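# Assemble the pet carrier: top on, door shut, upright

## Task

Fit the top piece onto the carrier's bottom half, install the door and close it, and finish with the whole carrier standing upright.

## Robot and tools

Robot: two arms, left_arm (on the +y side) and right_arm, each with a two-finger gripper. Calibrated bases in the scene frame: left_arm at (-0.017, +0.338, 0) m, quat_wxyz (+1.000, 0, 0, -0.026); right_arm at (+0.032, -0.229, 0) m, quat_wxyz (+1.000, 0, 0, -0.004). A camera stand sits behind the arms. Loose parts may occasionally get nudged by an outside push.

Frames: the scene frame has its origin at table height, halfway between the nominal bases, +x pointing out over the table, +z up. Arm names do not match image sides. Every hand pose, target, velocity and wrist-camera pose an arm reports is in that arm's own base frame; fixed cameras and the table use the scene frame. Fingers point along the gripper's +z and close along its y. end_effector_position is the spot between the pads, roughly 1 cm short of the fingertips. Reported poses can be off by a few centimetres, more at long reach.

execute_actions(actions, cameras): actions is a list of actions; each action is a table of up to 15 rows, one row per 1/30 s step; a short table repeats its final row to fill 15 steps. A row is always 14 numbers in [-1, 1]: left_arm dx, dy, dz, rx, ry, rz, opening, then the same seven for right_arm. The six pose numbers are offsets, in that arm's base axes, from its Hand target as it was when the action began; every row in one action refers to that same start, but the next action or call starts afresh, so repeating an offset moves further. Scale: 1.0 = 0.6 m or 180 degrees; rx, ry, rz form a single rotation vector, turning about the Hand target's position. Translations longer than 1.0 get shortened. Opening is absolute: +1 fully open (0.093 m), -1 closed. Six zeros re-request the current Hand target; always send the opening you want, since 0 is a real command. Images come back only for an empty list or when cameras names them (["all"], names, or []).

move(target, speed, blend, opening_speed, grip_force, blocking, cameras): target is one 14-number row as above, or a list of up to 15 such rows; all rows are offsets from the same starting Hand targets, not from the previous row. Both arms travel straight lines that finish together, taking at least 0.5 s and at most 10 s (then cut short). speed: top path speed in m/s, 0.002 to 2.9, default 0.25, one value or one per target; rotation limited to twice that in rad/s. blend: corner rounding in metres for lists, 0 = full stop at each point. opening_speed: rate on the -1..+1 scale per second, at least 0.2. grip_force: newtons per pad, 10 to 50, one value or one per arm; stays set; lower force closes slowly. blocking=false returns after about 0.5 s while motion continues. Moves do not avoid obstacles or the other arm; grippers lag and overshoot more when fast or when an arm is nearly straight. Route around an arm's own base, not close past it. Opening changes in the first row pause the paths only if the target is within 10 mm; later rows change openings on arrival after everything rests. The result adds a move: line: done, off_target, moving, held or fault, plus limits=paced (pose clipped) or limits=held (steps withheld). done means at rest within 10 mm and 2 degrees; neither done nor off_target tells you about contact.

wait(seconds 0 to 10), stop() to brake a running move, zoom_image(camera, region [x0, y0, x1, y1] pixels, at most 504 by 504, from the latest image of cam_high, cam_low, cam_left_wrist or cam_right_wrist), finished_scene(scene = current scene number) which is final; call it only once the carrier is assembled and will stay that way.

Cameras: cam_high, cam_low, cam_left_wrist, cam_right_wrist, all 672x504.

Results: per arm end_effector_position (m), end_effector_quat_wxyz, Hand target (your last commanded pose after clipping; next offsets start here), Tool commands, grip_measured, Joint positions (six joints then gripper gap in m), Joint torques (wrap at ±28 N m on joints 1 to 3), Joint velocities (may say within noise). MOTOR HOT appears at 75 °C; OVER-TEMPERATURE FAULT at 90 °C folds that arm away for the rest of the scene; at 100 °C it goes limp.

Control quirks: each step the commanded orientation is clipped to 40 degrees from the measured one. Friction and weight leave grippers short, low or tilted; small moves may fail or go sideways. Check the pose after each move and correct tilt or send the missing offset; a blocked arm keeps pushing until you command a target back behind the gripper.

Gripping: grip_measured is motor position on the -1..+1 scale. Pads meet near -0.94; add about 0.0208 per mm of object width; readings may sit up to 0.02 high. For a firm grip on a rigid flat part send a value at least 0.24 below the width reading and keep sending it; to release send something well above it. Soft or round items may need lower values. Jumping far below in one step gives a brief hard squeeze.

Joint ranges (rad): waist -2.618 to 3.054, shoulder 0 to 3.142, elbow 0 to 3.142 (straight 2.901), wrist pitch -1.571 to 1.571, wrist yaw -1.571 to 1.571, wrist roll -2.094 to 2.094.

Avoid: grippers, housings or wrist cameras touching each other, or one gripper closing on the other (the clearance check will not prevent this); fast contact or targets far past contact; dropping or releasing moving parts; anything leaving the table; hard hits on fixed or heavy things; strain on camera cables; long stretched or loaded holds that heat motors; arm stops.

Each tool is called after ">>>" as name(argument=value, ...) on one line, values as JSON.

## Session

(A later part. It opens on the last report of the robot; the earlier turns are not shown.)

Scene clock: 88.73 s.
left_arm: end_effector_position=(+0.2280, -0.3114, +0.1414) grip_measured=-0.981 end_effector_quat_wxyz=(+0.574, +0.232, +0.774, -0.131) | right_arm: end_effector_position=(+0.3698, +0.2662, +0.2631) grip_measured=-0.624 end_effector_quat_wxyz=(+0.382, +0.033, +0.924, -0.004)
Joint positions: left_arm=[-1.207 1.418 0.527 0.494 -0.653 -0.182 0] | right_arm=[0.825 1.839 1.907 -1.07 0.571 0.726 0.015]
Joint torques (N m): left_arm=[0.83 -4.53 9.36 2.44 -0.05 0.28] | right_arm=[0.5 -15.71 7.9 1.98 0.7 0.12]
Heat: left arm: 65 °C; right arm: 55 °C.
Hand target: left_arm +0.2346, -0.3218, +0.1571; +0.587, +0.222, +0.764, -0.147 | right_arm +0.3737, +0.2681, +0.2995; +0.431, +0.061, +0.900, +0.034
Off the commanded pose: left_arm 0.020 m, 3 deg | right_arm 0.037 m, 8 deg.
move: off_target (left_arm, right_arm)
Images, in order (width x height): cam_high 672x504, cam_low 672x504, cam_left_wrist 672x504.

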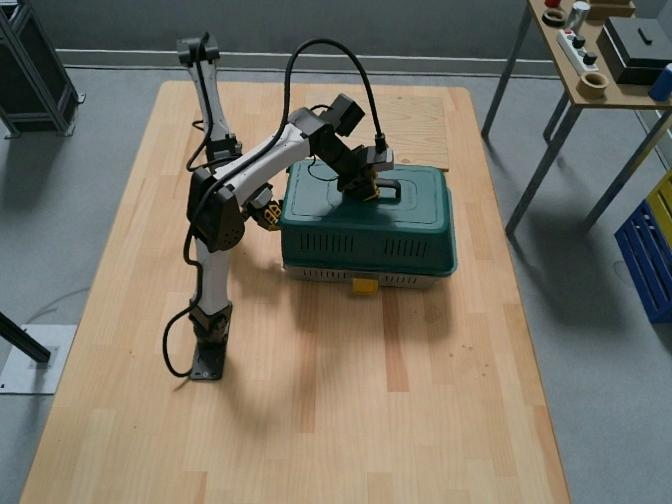

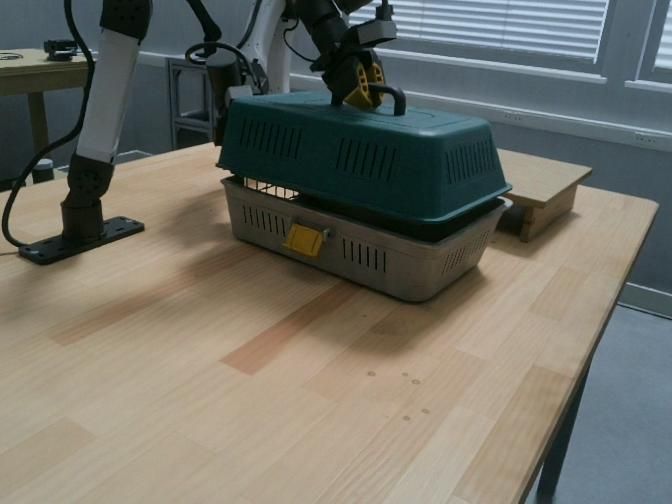

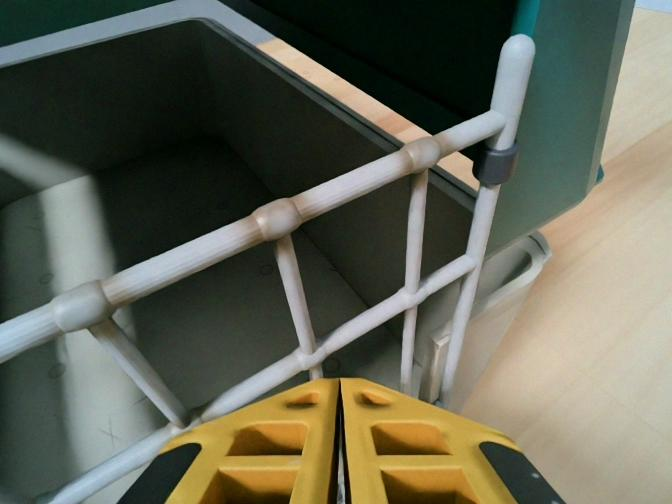

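>>> move(target=[[-0.12,0.05,0.0,0,0,0,-1,0.004,0,0,0.0,0,0.0,-1],[-0.18,0.08,0.1,0,0,0.15,-1,0.004,0,0,0.0,0,0.0,-1]], speed=0.12, blend=[0.02,0], cameras=["cam_left_wrist"])

>>> zoom_image(camera="cam_left_wrist", region=[60, 60, 360, 420])

>>> zoom_image(camera="cam_left_wrist", region=[420, 60, 672, 400])

Scene clock: 99.33 s.
left_arm: end_effector_position=(+0.1286, -0.2683, +0.2122) grip_measured=-0.981 end_effector_quat_wxyz=(+0.604, +0.046, +0.795, +0.004) | right_arm: end_effector_position=(+0.3701, +0.2665, +0.2648) grip_measured=-0.624 end_effector_quat_wxyz=(+0.384, +0.037, +0.923, -0.001)
Joint positions: left_arm=[-1.698 1.625 1.192 -1.407 -1.288 -1.785 0] | right_arm=[0.825 1.836 1.907 -1.065 0.571 0.731 0.015]
Joint torques (N m): left_arm=[-0.25 -5.65 8.29 -0.2 -0.68 -0.07] | right_arm=[0.12 -14.94 8.4 1.99 0.69 0.03]
Heat: left arm: 65 °C; right arm: 53 °C.
Hand target: left_arm +0.1265, -0.2739, +0.2172; +0.605, +0.037, +0.795, -0.007 | right_arm +0.3760, +0.2681, +0.2995; +0.431, +0.061, +0.900, +0.034
Off the commanded pose: left_arm 0.008 m, 2 deg | right_arm 0.035 m, 8 deg.
move: off_target (right_arm)
Images, in order (width x height): cam_left_wrist 672x504.

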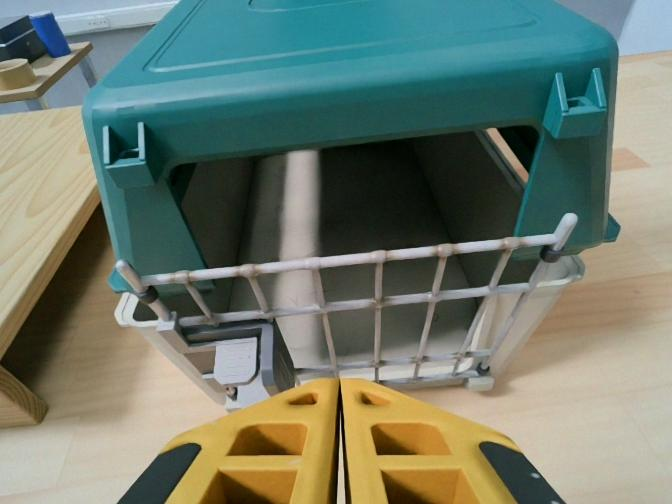

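Scaled by 1.400 from the camera's 672x504 image, which has a finer 960x720 frame.

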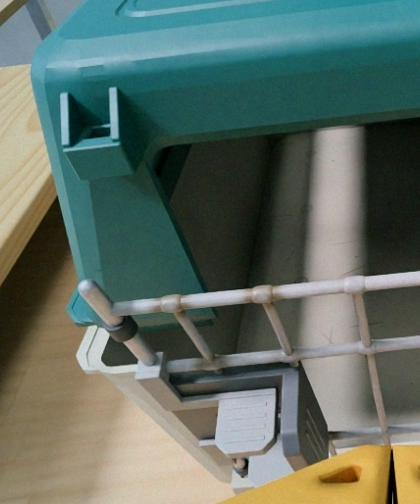

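Scaled by 1.482 from the camera's 672x504 image, which has a finer 960x720 frame.

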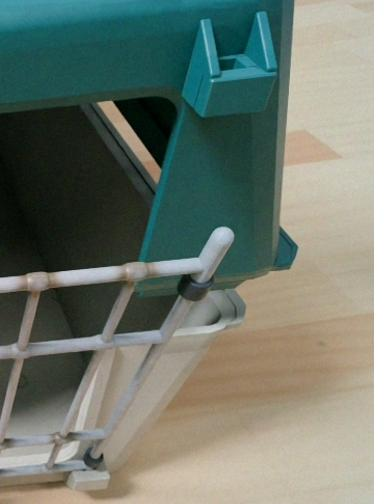

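>>> move(target=[0,0,0,0,0,0,-1,0.0,0.018,0.0,-0.008,0.0,0.009,-1], speed=0.05, cameras=["cam_left_wrist","cam_high","cam_low"])

>>> zoom_image(camera="cam_left_wrist", region=[60, 60, 360, 420])

>>> zoom_image(camera="cam_left_wrist", region=[420, 60, 672, 400])

>>> zoom_image(camera="cam_high", region=[270, 150, 470, 300])

>>> zoom_image(camera="cam_low", region=[200, 80, 540, 310])

Scene clock: 109.87 s.
left_arm: end_effector_position=(+0.1286, -0.2682, +0.2122) grip_measured=-0.981 end_effector_quat_wxyz=(+0.604, +0.046, +0.795, +0.004) | right_arm: end_effector_position=(+0.3655, +0.2728, +0.2648) grip_measured=-0.624 end_effector_quat_wxyz=(+0.384, +0.027, +0.923, +0.002)
Joint positions: left_arm=[-1.698 1.625 1.192 -1.407 -1.288 -1.786 0] | right_arm=[0.842 1.836 1.907 -1.065 0.571 0.728 0.015]
Joint torques (N m): left_arm=[-0.29 -5.72 8.05 -0.21 -0.6 -0.03] | right_arm=[0.24 -12.04 11.93 1.88 0.76 -0.16]
Heat: left arm: 65 °C; right arm: 55 °C.
Hand target: left_arm +0.1266, -0.2738, +0.2171; +0.605, +0.038, +0.795, -0.007 | right_arm +0.3761, +0.2788, +0.2995; +0.431, +0.043, +0.901, +0.029
Off the commanded pose: left_arm 0.008 m, 2 deg | right_arm 0.037 m, 7 deg.
move: off_target (right_arm)
Images, in order (width x height): cam_high 672x504, cam_low 672x504, cam_left_wrist 672x504.

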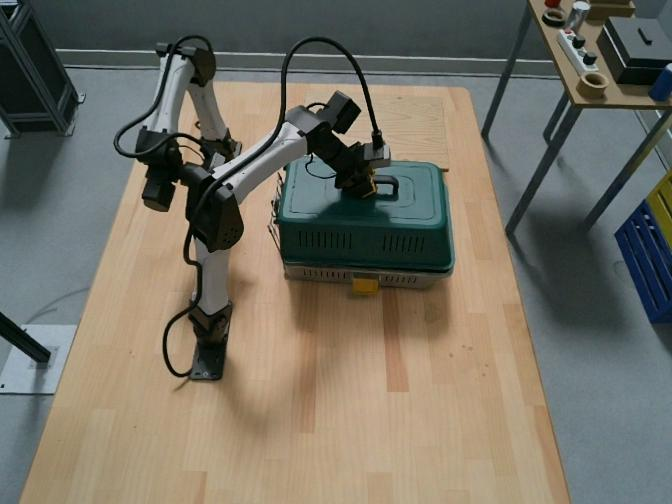

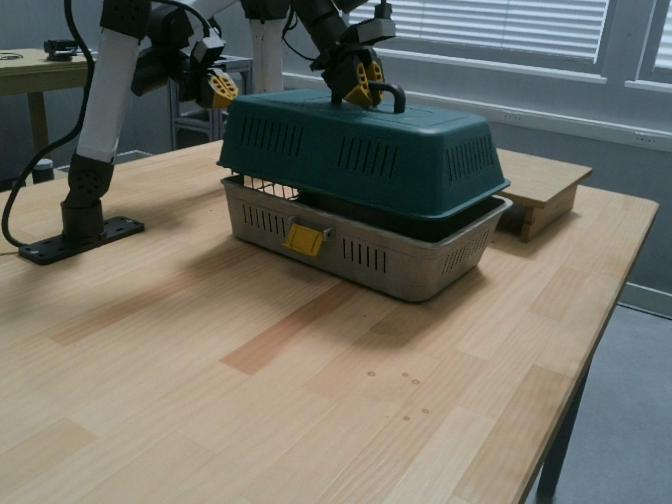

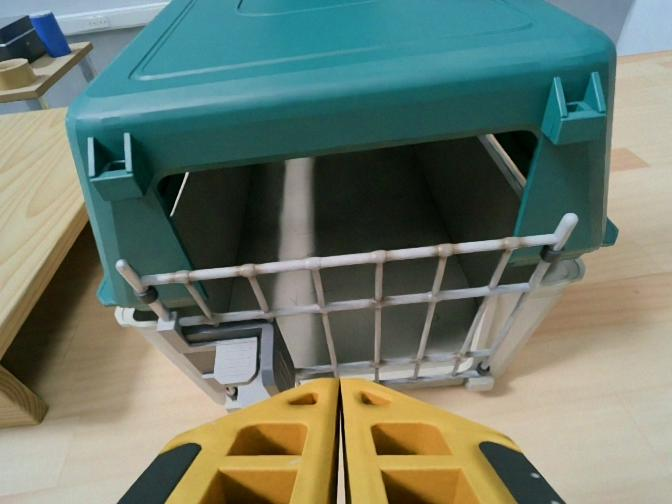

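Scaled by 1.400 from the camera's 672x504 image, which has a finer 960x720 frame.

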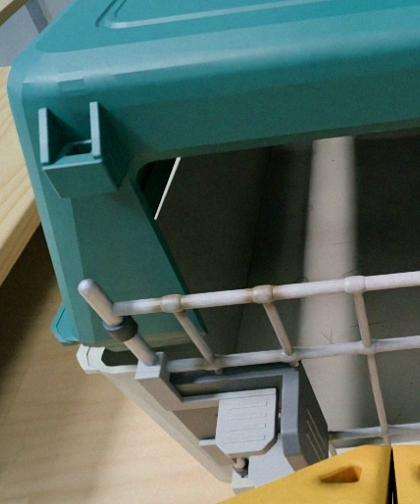

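Scaled by 1.482 from the camera's 672x504 image, which has a finer 960x720 frame.

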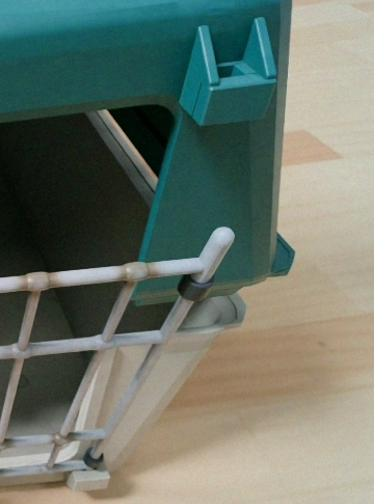

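Scaled by 2.520 from the camera's 672x504 image, which has a finer 960x720 frame.

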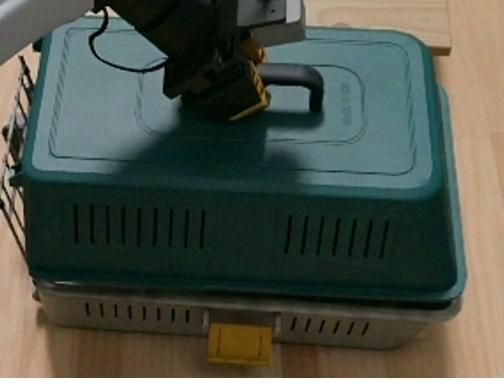

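Scaled by 1.482 from the camera's 672x504 image, which has a finer 960x720 frame.

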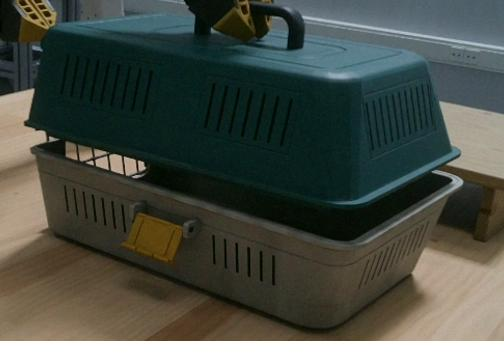

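>>> move(target=[[0.03,-0.03,-0.1,0,0,-0.15,-1,0.003,-0.004,-0.004,-0.008,0,0,-1],[0.182,-0.08,-0.1,0,0,-0.15,-1,0.003,-0.004,-0.015,-0.008,0,0,-1]], speed=[0.1,0.05], blend=[0.01,0], cameras=["cam_left_wrist","cam_high","cam_low"])

>>> zoom_image(camera="cam_left_wrist", region=[432, 0, 672, 220])

>>> zoom_image(camera="cam_high", region=[270, 195, 310, 275])

>>> zoom_image(camera="cam_low", region=[200, 80, 540, 310])

Scene clock: 122.10 s.
left_arm: end_effector_position=(+0.2298, -0.3087, +0.1396) grip_measured=-0.981 end_effector_quat_wxyz=(+0.573, +0.232, +0.776, -0.126) | right_arm: end_effector_position=(+0.3694, +0.2729, +0.2686) grip_measured=-0.624 end_effector_quat_wxyz=(+0.395, +0.025, +0.918, -0.001)
Joint positions: left_arm=[-1.2 1.416 0.525 0.487 -0.653 -0.181 0] | right_arm=[0.841 1.836 1.907 -1.045 0.589 0.71 0.015]
Joint torques (N m): left_arm=[0.76 -4.56 9.58 2.49 0 0.22] | right_arm=[-0.03 -11.88 8.83 1.94 0.71 -0.16]
Heat: left arm: 65 °C; right arm: 54 °C.
Hand target: left_arm +0.2357, -0.3217, +0.1570; +0.587, +0.222, +0.765, -0.148 | right_arm +0.3779, +0.2765, +0.2905; +0.432, +0.038, +0.901, +0.017
Off the commanded pose: left_arm 0.023 m, 4 deg | right_arm 0.024 m, 5 deg.
move: off_target (left_arm, right_arm)
Images, in order (width x height): cam_high 672x504, cam_low 672x504, cam_left_wrist 672x504.

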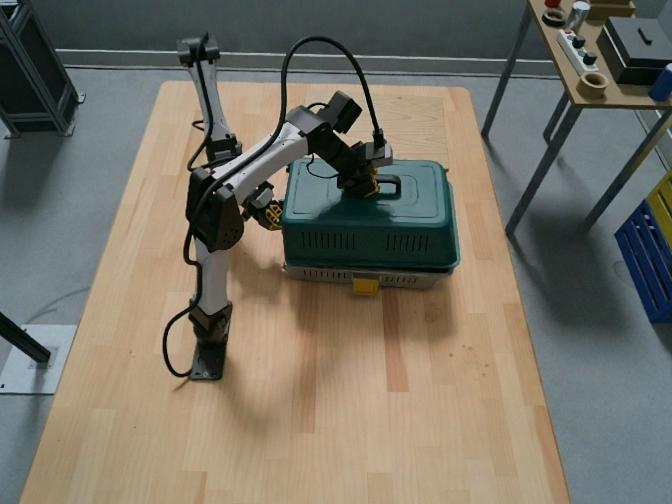

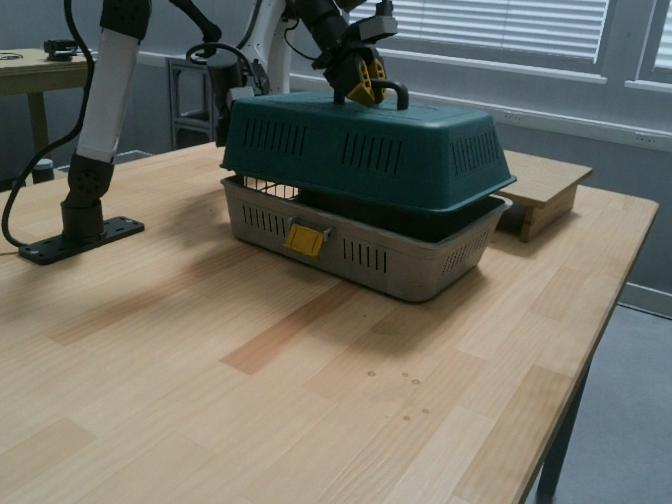

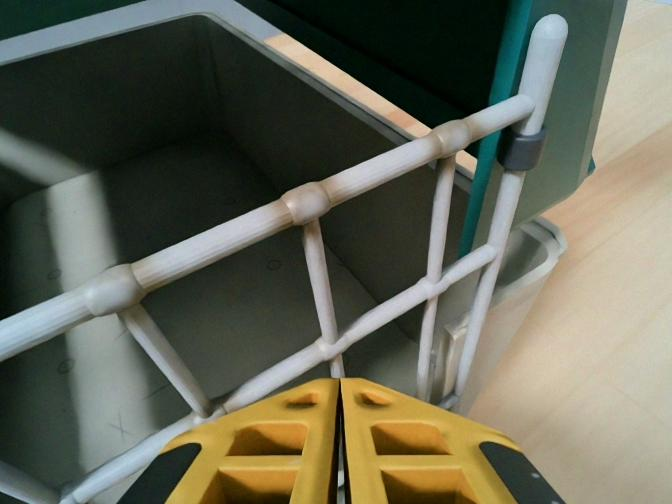

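Scaled by 2.100 from the camera's 672x504 image, which has a finer 960x720 frame.

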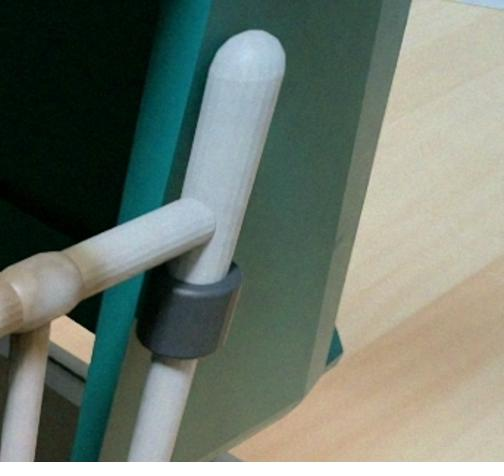

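Scaled by 6.300 from the camera's 672x504 image, which has a finer 960x720 frame.

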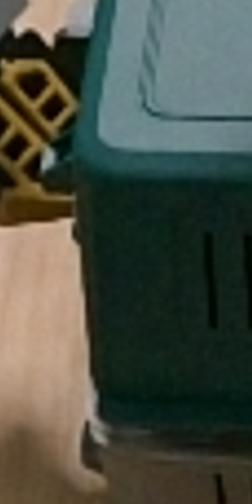

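Scaled by 1.482 from the camera's 672x504 image, which has a finer 960x720 frame.

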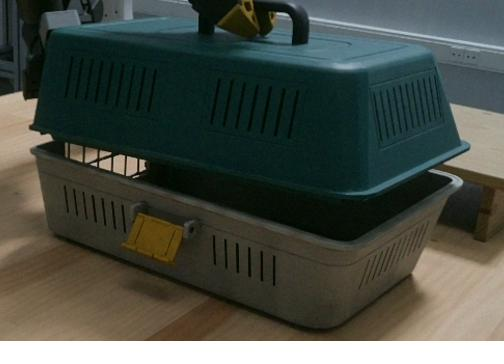

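>>> move(target=[0,0,0,0,0,0,-1,-0.0015,0.002,-0.016,0.0,0.012,0,-1], speed=0.04, cameras=["cam_left_wrist","cam_high","cam_low"])

>>> zoom_image(camera="cam_left_wrist", region=[432, 0, 672, 220])

>>> zoom_image(camera="cam_high", region=[270, 195, 310, 275])

>>> zoom_image(camera="cam_low", region=[200, 80, 540, 310])

Scene clock: 126.77 s.
left_arm: end_effector_position=(+0.2293, -0.3094, +0.1396) grip_measured=-0.981 end_effector_quat_wxyz=(+0.572, +0.233, +0.776, -0.128) | right_arm: end_effector_position=(+0.3699, +0.2753, +0.2632) grip_measured=-0.624 end_effector_quat_wxyz=(+0.390, +0.022, +0.921, -0.002)
Joint positions: left_arm=[-1.2 1.416 0.525 0.488 -0.648 -0.18 0] | right_arm=[0.841 1.847 1.907 -1.045 0.581 0.71 0.015]
Joint torques (N m): left_arm=[0.87 -4.42 9.61 2.51 0 0.26] | right_arm=[-0.42 -11.38 9.46 1.72 0.52 -0.01]
Heat: left arm: 65 °C; right arm: 54 °C.
Hand target: left_arm +0.2357, -0.3217, +0.1570; +0.587, +0.222, +0.764, -0.148 | right_arm +0.3770, +0.2777, +0.2808; +0.415, +0.038, +0.909, +0.017
Off the commanded pose: left_arm 0.022 m, 3 deg | right_arm 0.019 m, 4 deg.
move: off_target (left_arm, right_arm)
Images, in order (width x height): cam_high 672x504, cam_low 672x504, cam_left_wrist 672x504.

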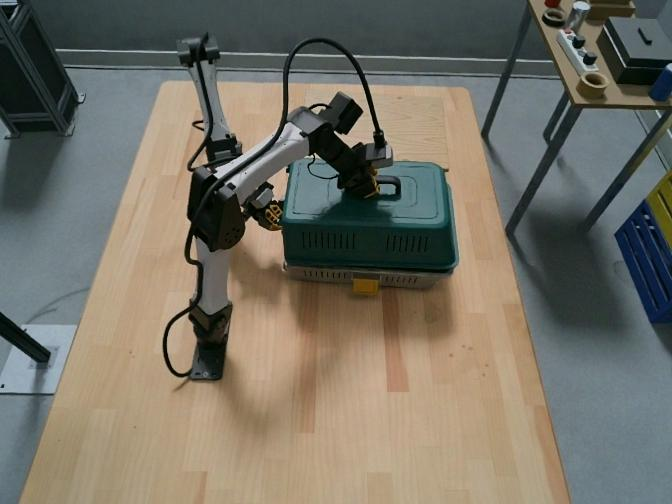

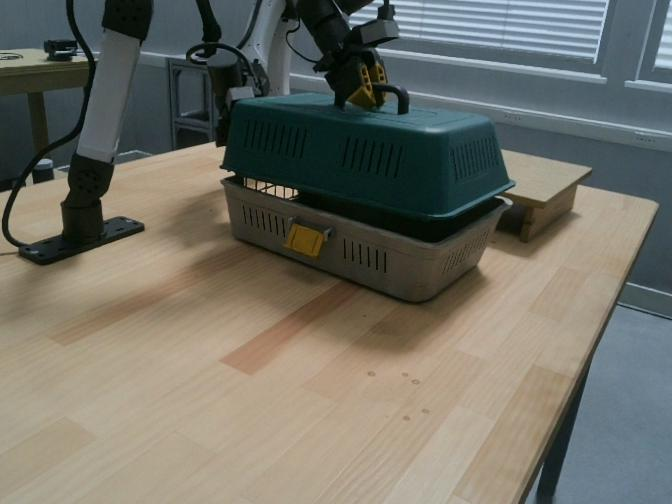

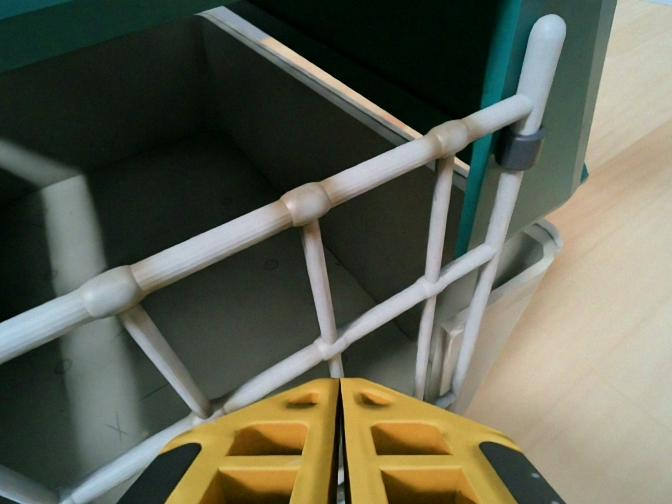

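Scaled by 2.100 from the camera's 672x504 image, which has a finer 960x720 frame.

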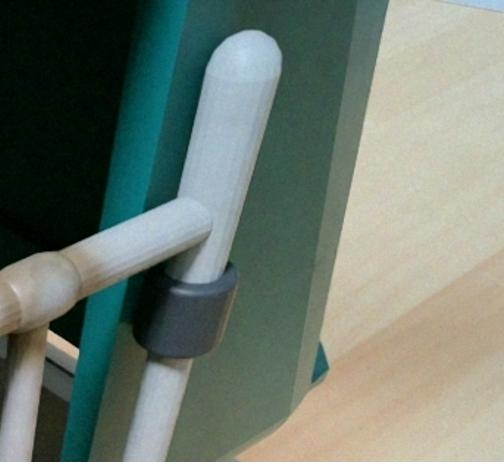

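Scaled by 6.300 from the camera's 672x504 image, which has a finer 960x720 frame.

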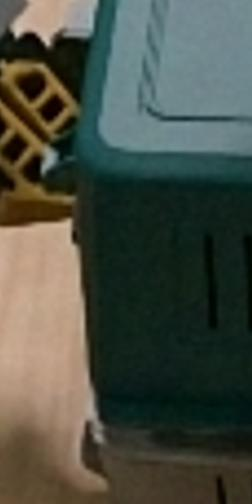

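Scaled by 1.482 from the camera's 672x504 image, which has a finer 960x720 frame.

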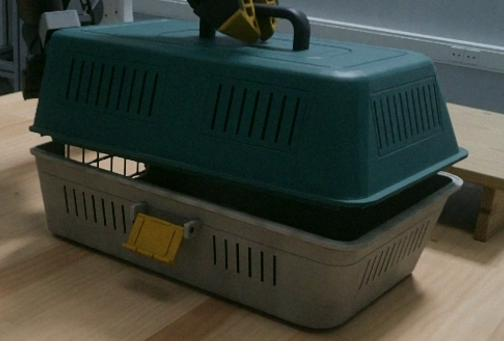

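>>> move(target=[0,0,0,0,0,0,-1,-0.003,-0.001,-0.018,0.0,0.004,0,-1], speed=0.04, cameras=["cam_left_wrist","cam_high","cam_low"])

>>> zoom_image(camera="cam_left_wrist", region=[432, 0, 672, 220])

>>> zoom_image(camera="cam_high", region=[270, 195, 310, 275])

>>> zoom_image(camera="cam_low", region=[200, 80, 540, 310])

Scene clock: 135.87 s.
left_arm: end_effector_position=(+0.2289, -0.3103, +0.1397) grip_measured=-0.981 end_effector_quat_wxyz=(+0.571, +0.234, +0.776, -0.130) | right_arm: end_effector_position=(+0.3696, +0.2743, +0.2534) grip_measured=-0.624 end_effector_quat_wxyz=(+0.383, +0.020, +0.923, -0.007)
Joint positions: left_arm=[-1.2 1.416 0.525 0.49 -0.643 -0.18 0] | right_arm=[0.839 1.847 1.877 -1.031 0.577 0.71 0.015]
Joint torques (N m): left_arm=[0.7 -4.36 9.66 2.52 -0.05 0.25] | right_arm=[-0.29 -12.42 7.82 1.8 0.48 0.06]
Heat: left arm: 67 °C; right arm: 53 °C.
Hand target: left_arm +0.2357, -0.3217, +0.1571; +0.587, +0.222, +0.764, -0.148 | right_arm +0.3752, +0.2771, +0.2700; +0.409, +0.038, +0.912, +0.016
Off the commanded pose: left_arm 0.022 m, 3 deg | right_arm 0.018 m, 5 deg.
move: off_target (left_arm, right_arm)
Images, in order (width x height): cam_high 672x504, cam_low 672x504, cam_left_wrist 672x504.

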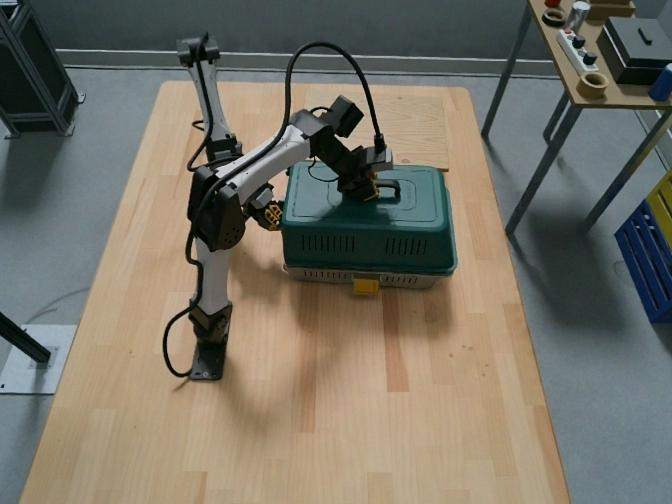

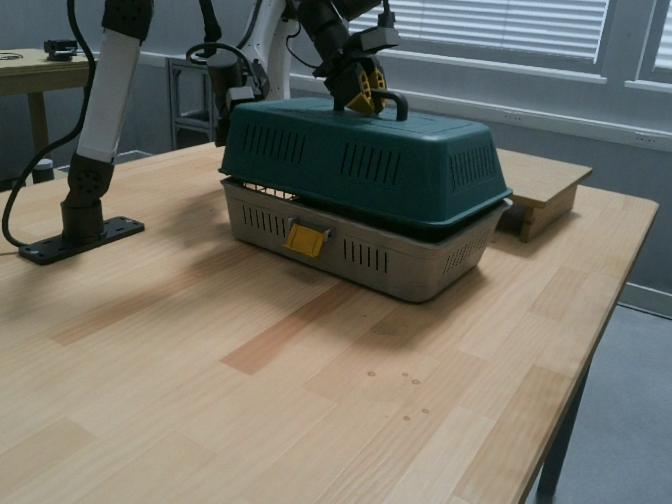

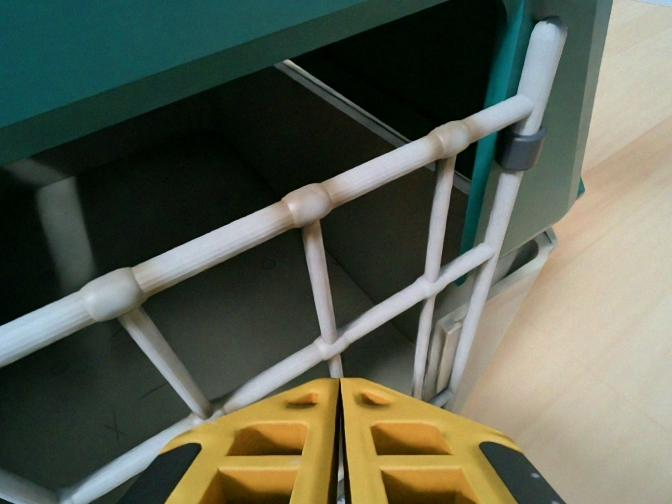

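Scaled by 2.100 from the camera's 672x504 image, which has a finer 960x720 frame.

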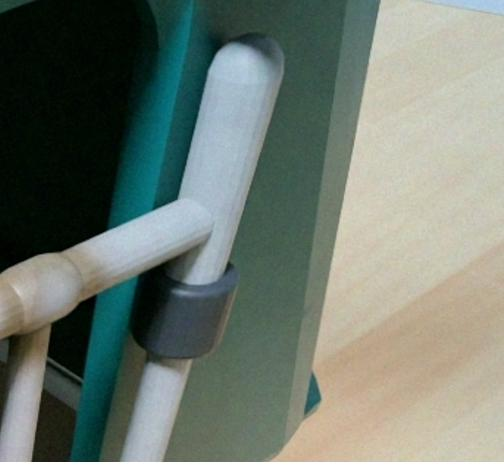

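Scaled by 6.300 from the camera's 672x504 image, which has a finer 960x720 frame.

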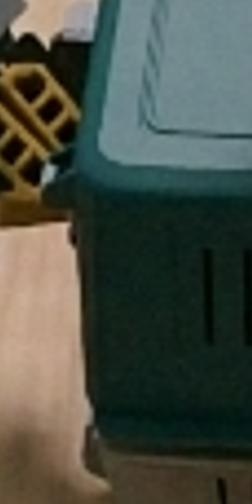

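Scaled by 1.482 from the camera's 672x504 image, which has a finer 960x720 frame.

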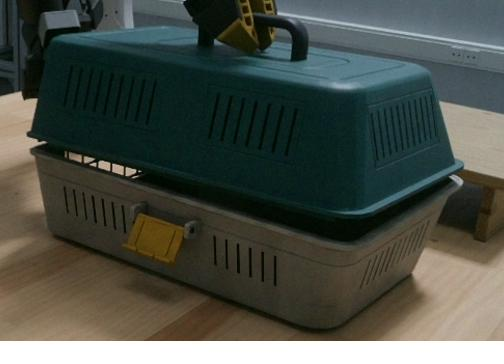

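>>> move(target=[-0.004,0,0,0,0,0,-1,0.01,0.0,-0.008,0.0,0,0,-1], speed=0.03, cameras=["cam_left_wrist","cam_high","cam_low"])

>>> zoom_image(camera="cam_left_wrist", region=[432, 0, 672, 220])

>>> zoom_image(camera="cam_high", region=[270, 195, 310, 275])

>>> zoom_image(camera="cam_low", region=[200, 80, 540, 310])

Scene clock: 141.77 s.
left_arm: end_effector_position=(+0.2289, -0.3103, +0.1397) grip_measured=-0.981 end_effector_quat_wxyz=(+0.571, +0.234, +0.776, -0.130) | right_arm: end_effector_position=(+0.3713, +0.2736, +0.2497) grip_measured=-0.624 end_effector_quat_wxyz=(+0.379, +0.022, +0.925, -0.003)
Joint positions: left_arm=[-1.2 1.416 0.525 0.49 -0.643 -0.18 0] | right_arm=[0.831 1.847 1.866 -1.021 0.561 0.71 0.015]
Joint torques (N m): left_arm=[0.12 -4.64 9.44 2.45 -0.19 0.19] | right_arm=[-0.58 -11.62 7.94 1.94 0.56 -0.05]
Heat: left arm: 68 °C; right arm: 53 °C.
Hand target: left_arm +0.2333, -0.3217, +0.1571; +0.587, +0.222, +0.764, -0.148 | right_arm +0.3813, +0.2771, +0.2653; +0.409, +0.038, +0.912, +0.017
Off the commanded pose: left_arm 0.021 m, 3 deg | right_arm 0.019 m, 5 deg.
move: off_target (left_arm, right_arm)
Images, in order (width x height): cam_high 672x504, cam_low 672x504, cam_left_wrist 672x504.

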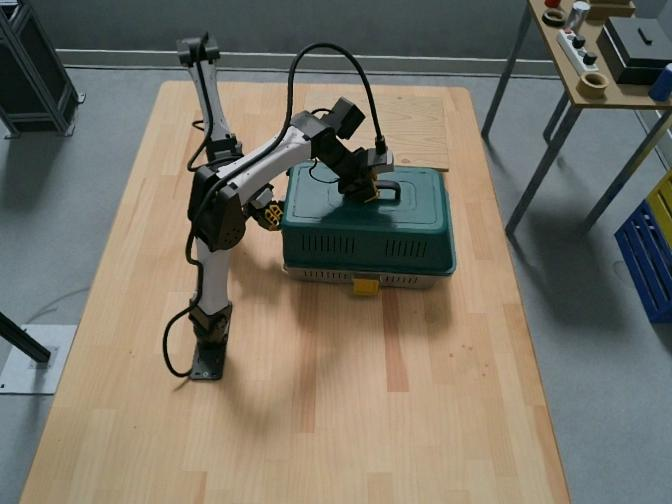

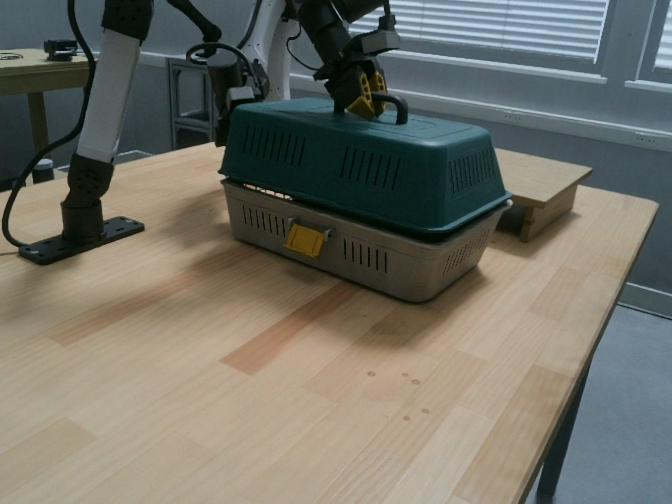

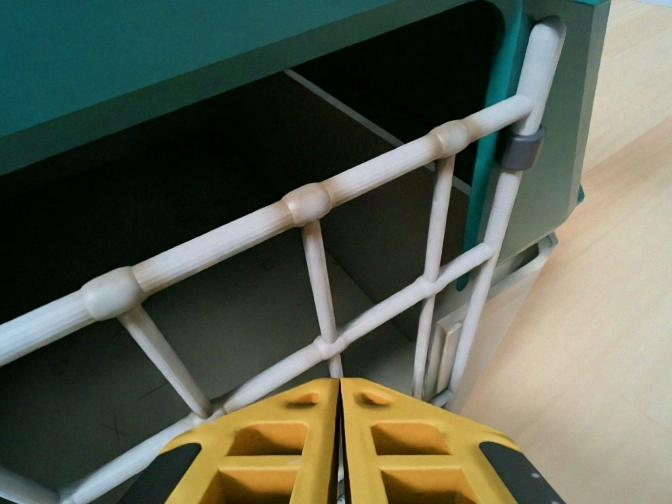

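Scaled by 2.100 from the camera's 672x504 image, which has a finer 960x720 frame.

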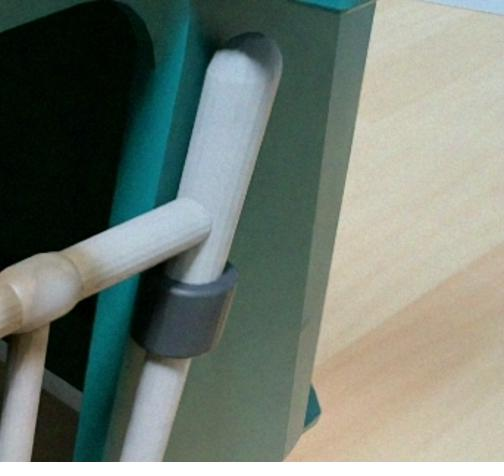

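Scaled by 6.300 from the camera's 672x504 image, which has a finer 960x720 frame.

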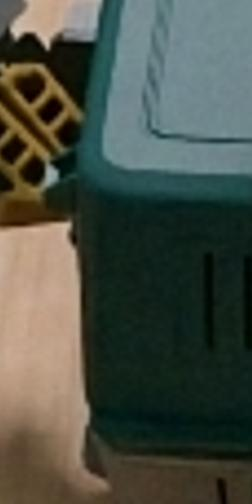

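Scaled by 1.482 from the camera's 672x504 image, which has a finer 960x720 frame.

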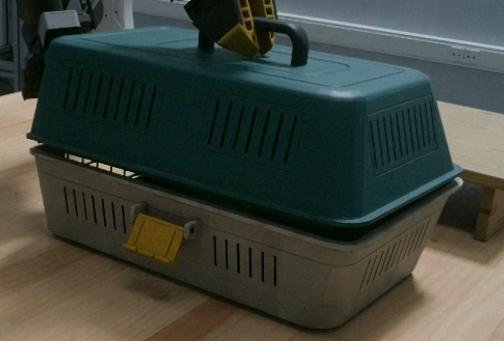

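>>> move(target=[[-0.12,0.05,0.0,0,0,0,-1,0.00,0,0,0.0,0,0.0,-1],[-0.18,0.08,0.1,0,0,0.15,-1,0.00,0,0,0.0,0,0.0,-1]], speed=0.12, blend=[0.02,0], cameras=["cam_left_wrist"])

>>> zoom_image(camera="cam_left_wrist", region=[60, 60, 360, 420])

>>> zoom_image(camera="cam_left_wrist", region=[420, 60, 672, 400])

Scene clock: 152.27 s.
left_arm: end_effector_position=(+0.1274, -0.2681, +0.2122) grip_measured=-0.981 end_effector_quat_wxyz=(+0.604, +0.047, +0.795, +0.004) | right_arm: end_effector_position=(+0.3709, +0.2742, +0.2493) grip_measured=-0.624 end_effector_quat_wxyz=(+0.377, +0.021, +0.926, -0.002)
Joint positions: left_arm=[-1.703 1.625 1.193 -1.414 -1.286 -1.793 0] | right_arm=[0.831 1.847 1.866 -1.021 0.557 0.71 0.015]
Joint torques (N m): left_arm=[-0.1 -5.57 8.29 -0.21 -0.67 -0.05] | right_arm=[-0.59 -11.59 7.97 1.93 0.61 -0.04]
Heat: left arm: 68 °C; right arm: 52 °C.
Hand target: left_arm +0.1253, -0.2737, +0.2171; +0.605, +0.038, +0.795, -0.007 | right_arm +0.3813, +0.2771, +0.2653; +0.409, +0.038, +0.912, +0.017
Off the commanded pose: left_arm 0.008 m, 2 deg | right_arm 0.019 m, 5 deg.
move: off_target (right_arm)
Images, in order (width x height): cam_left_wrist 672x504.

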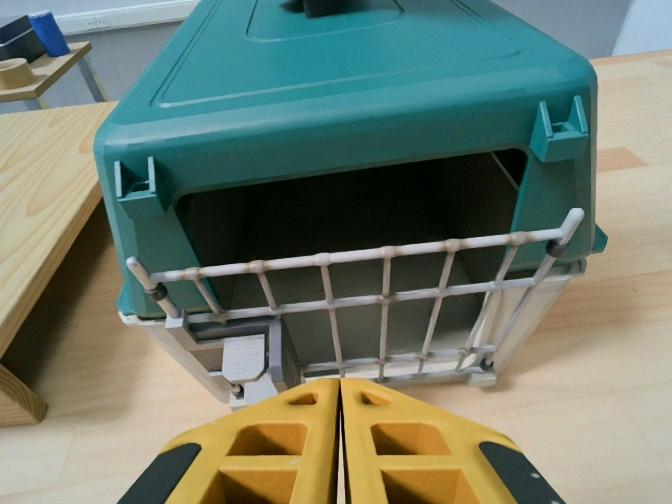

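Scaled by 1.400 from the camera's 672x504 image, which has a finer 960x720 frame.

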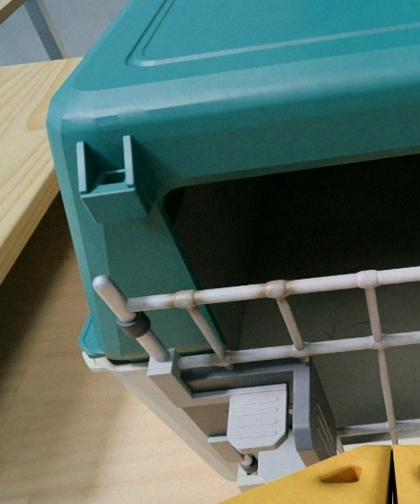

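Scaled by 1.482 from the camera's 672x504 image, which has a finer 960x720 frame.

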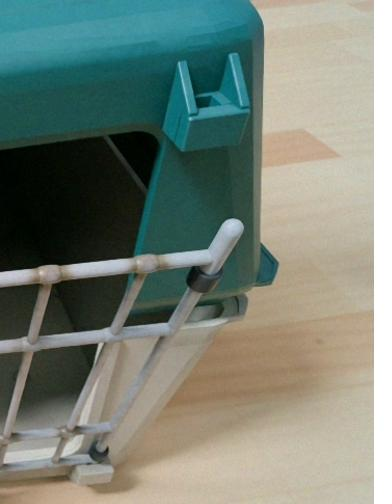

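>>> move(target=[[0.03,-0.03,-0.1,0,0,-0.15,-1,0.0,0.002,0,-0.007,0,0,-1],[0.18,-0.08,-0.1,0,0,-0.15,-1,0.0,0.002,0,-0.007,0,0,-1]], speed=[0.1,0.05], blend=[0.01,0], cameras=["cam_left_wrist","cam_high","cam_low"])

>>> zoom_image(camera="cam_left_wrist", region=[432, 0, 672, 220])

>>> zoom_image(camera="cam_high", region=[270, 195, 310, 275])

>>> zoom_image(camera="cam_low", region=[200, 80, 540, 310])

Scene clock: 168.43 s.
left_arm: end_effector_position=(+0.2257, -0.3119, +0.1412) grip_measured=-0.981 end_effector_quat_wxyz=(+0.573, +0.235, +0.774, -0.133) | right_arm: end_effector_position=(+0.3730, +0.2732, +0.2464) grip_measured=-0.624 end_effector_quat_wxyz=(+0.379, +0.022, +0.925, -0.010)
Joint positions: left_arm=[-1.213 1.413 0.525 0.489 -0.651 -0.183 0] | right_arm=[0.831 1.857 1.866 -1.021 0.572 0.71 0.015]
Joint torques (N m): left_arm=[1.13 -4.29 9.48 2.48 -0.12 0.25] | right_arm=[0.05 -11.23 9.84 1.74 0.62 -0.09]
Heat: left arm: 67 °C; right arm: 52 °C.
Hand target: left_arm +0.2334, -0.3217, +0.1572; +0.587, +0.222, +0.764, -0.148 | right_arm +0.3812, +0.2783, +0.2653; +0.409, +0.034, +0.912, +0.006
Off the commanded pose: left_arm 0.020 m, 3 deg | right_arm 0.021 m, 4 deg.
move: off_target (left_arm, right_arm)
Images, in order (width x height): cam_high 672x504, cam_low 672x504, cam_left_wrist 672x504.

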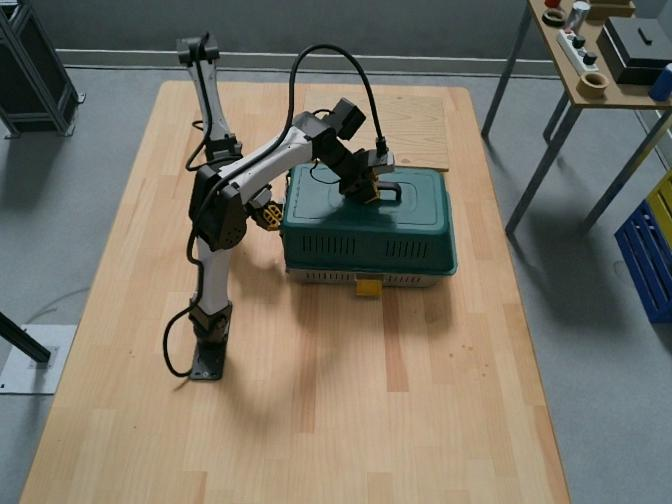

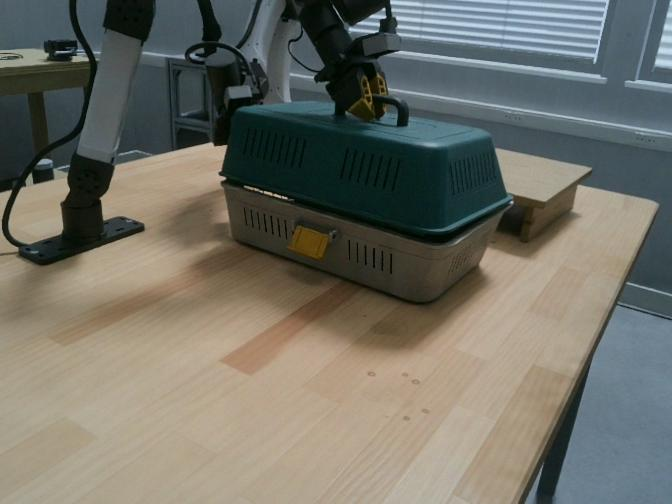

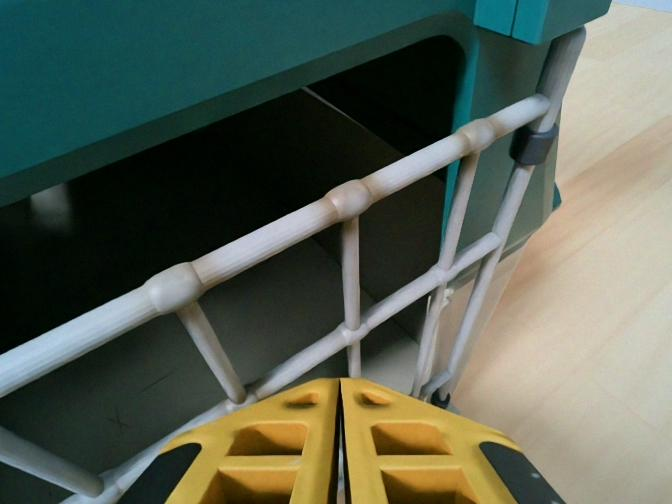

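Scaled by 2.100 from the camera's 672x504 image, which has a finer 960x720 frame.

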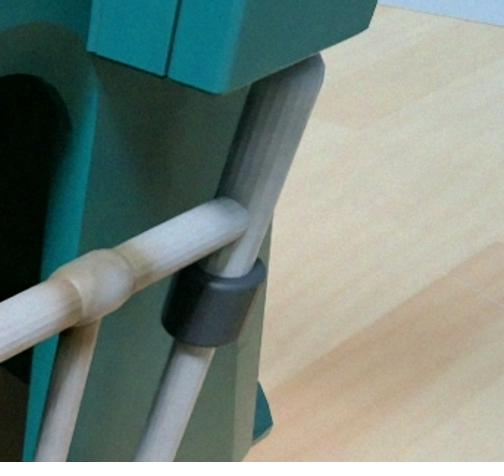

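Scaled by 6.300 from the camera's 672x504 image, which has a finer 960x720 frame.

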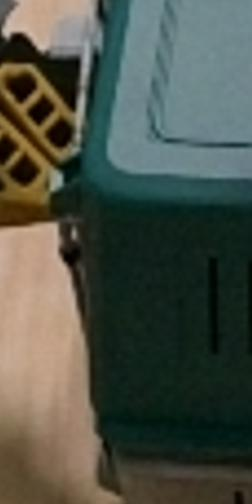

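Scaled by 1.482 from the camera's 672x504 image, which has a finer 960x720 frame.

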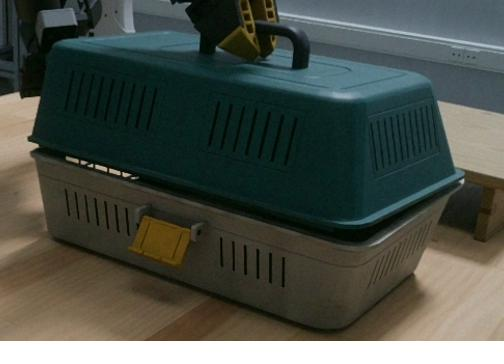

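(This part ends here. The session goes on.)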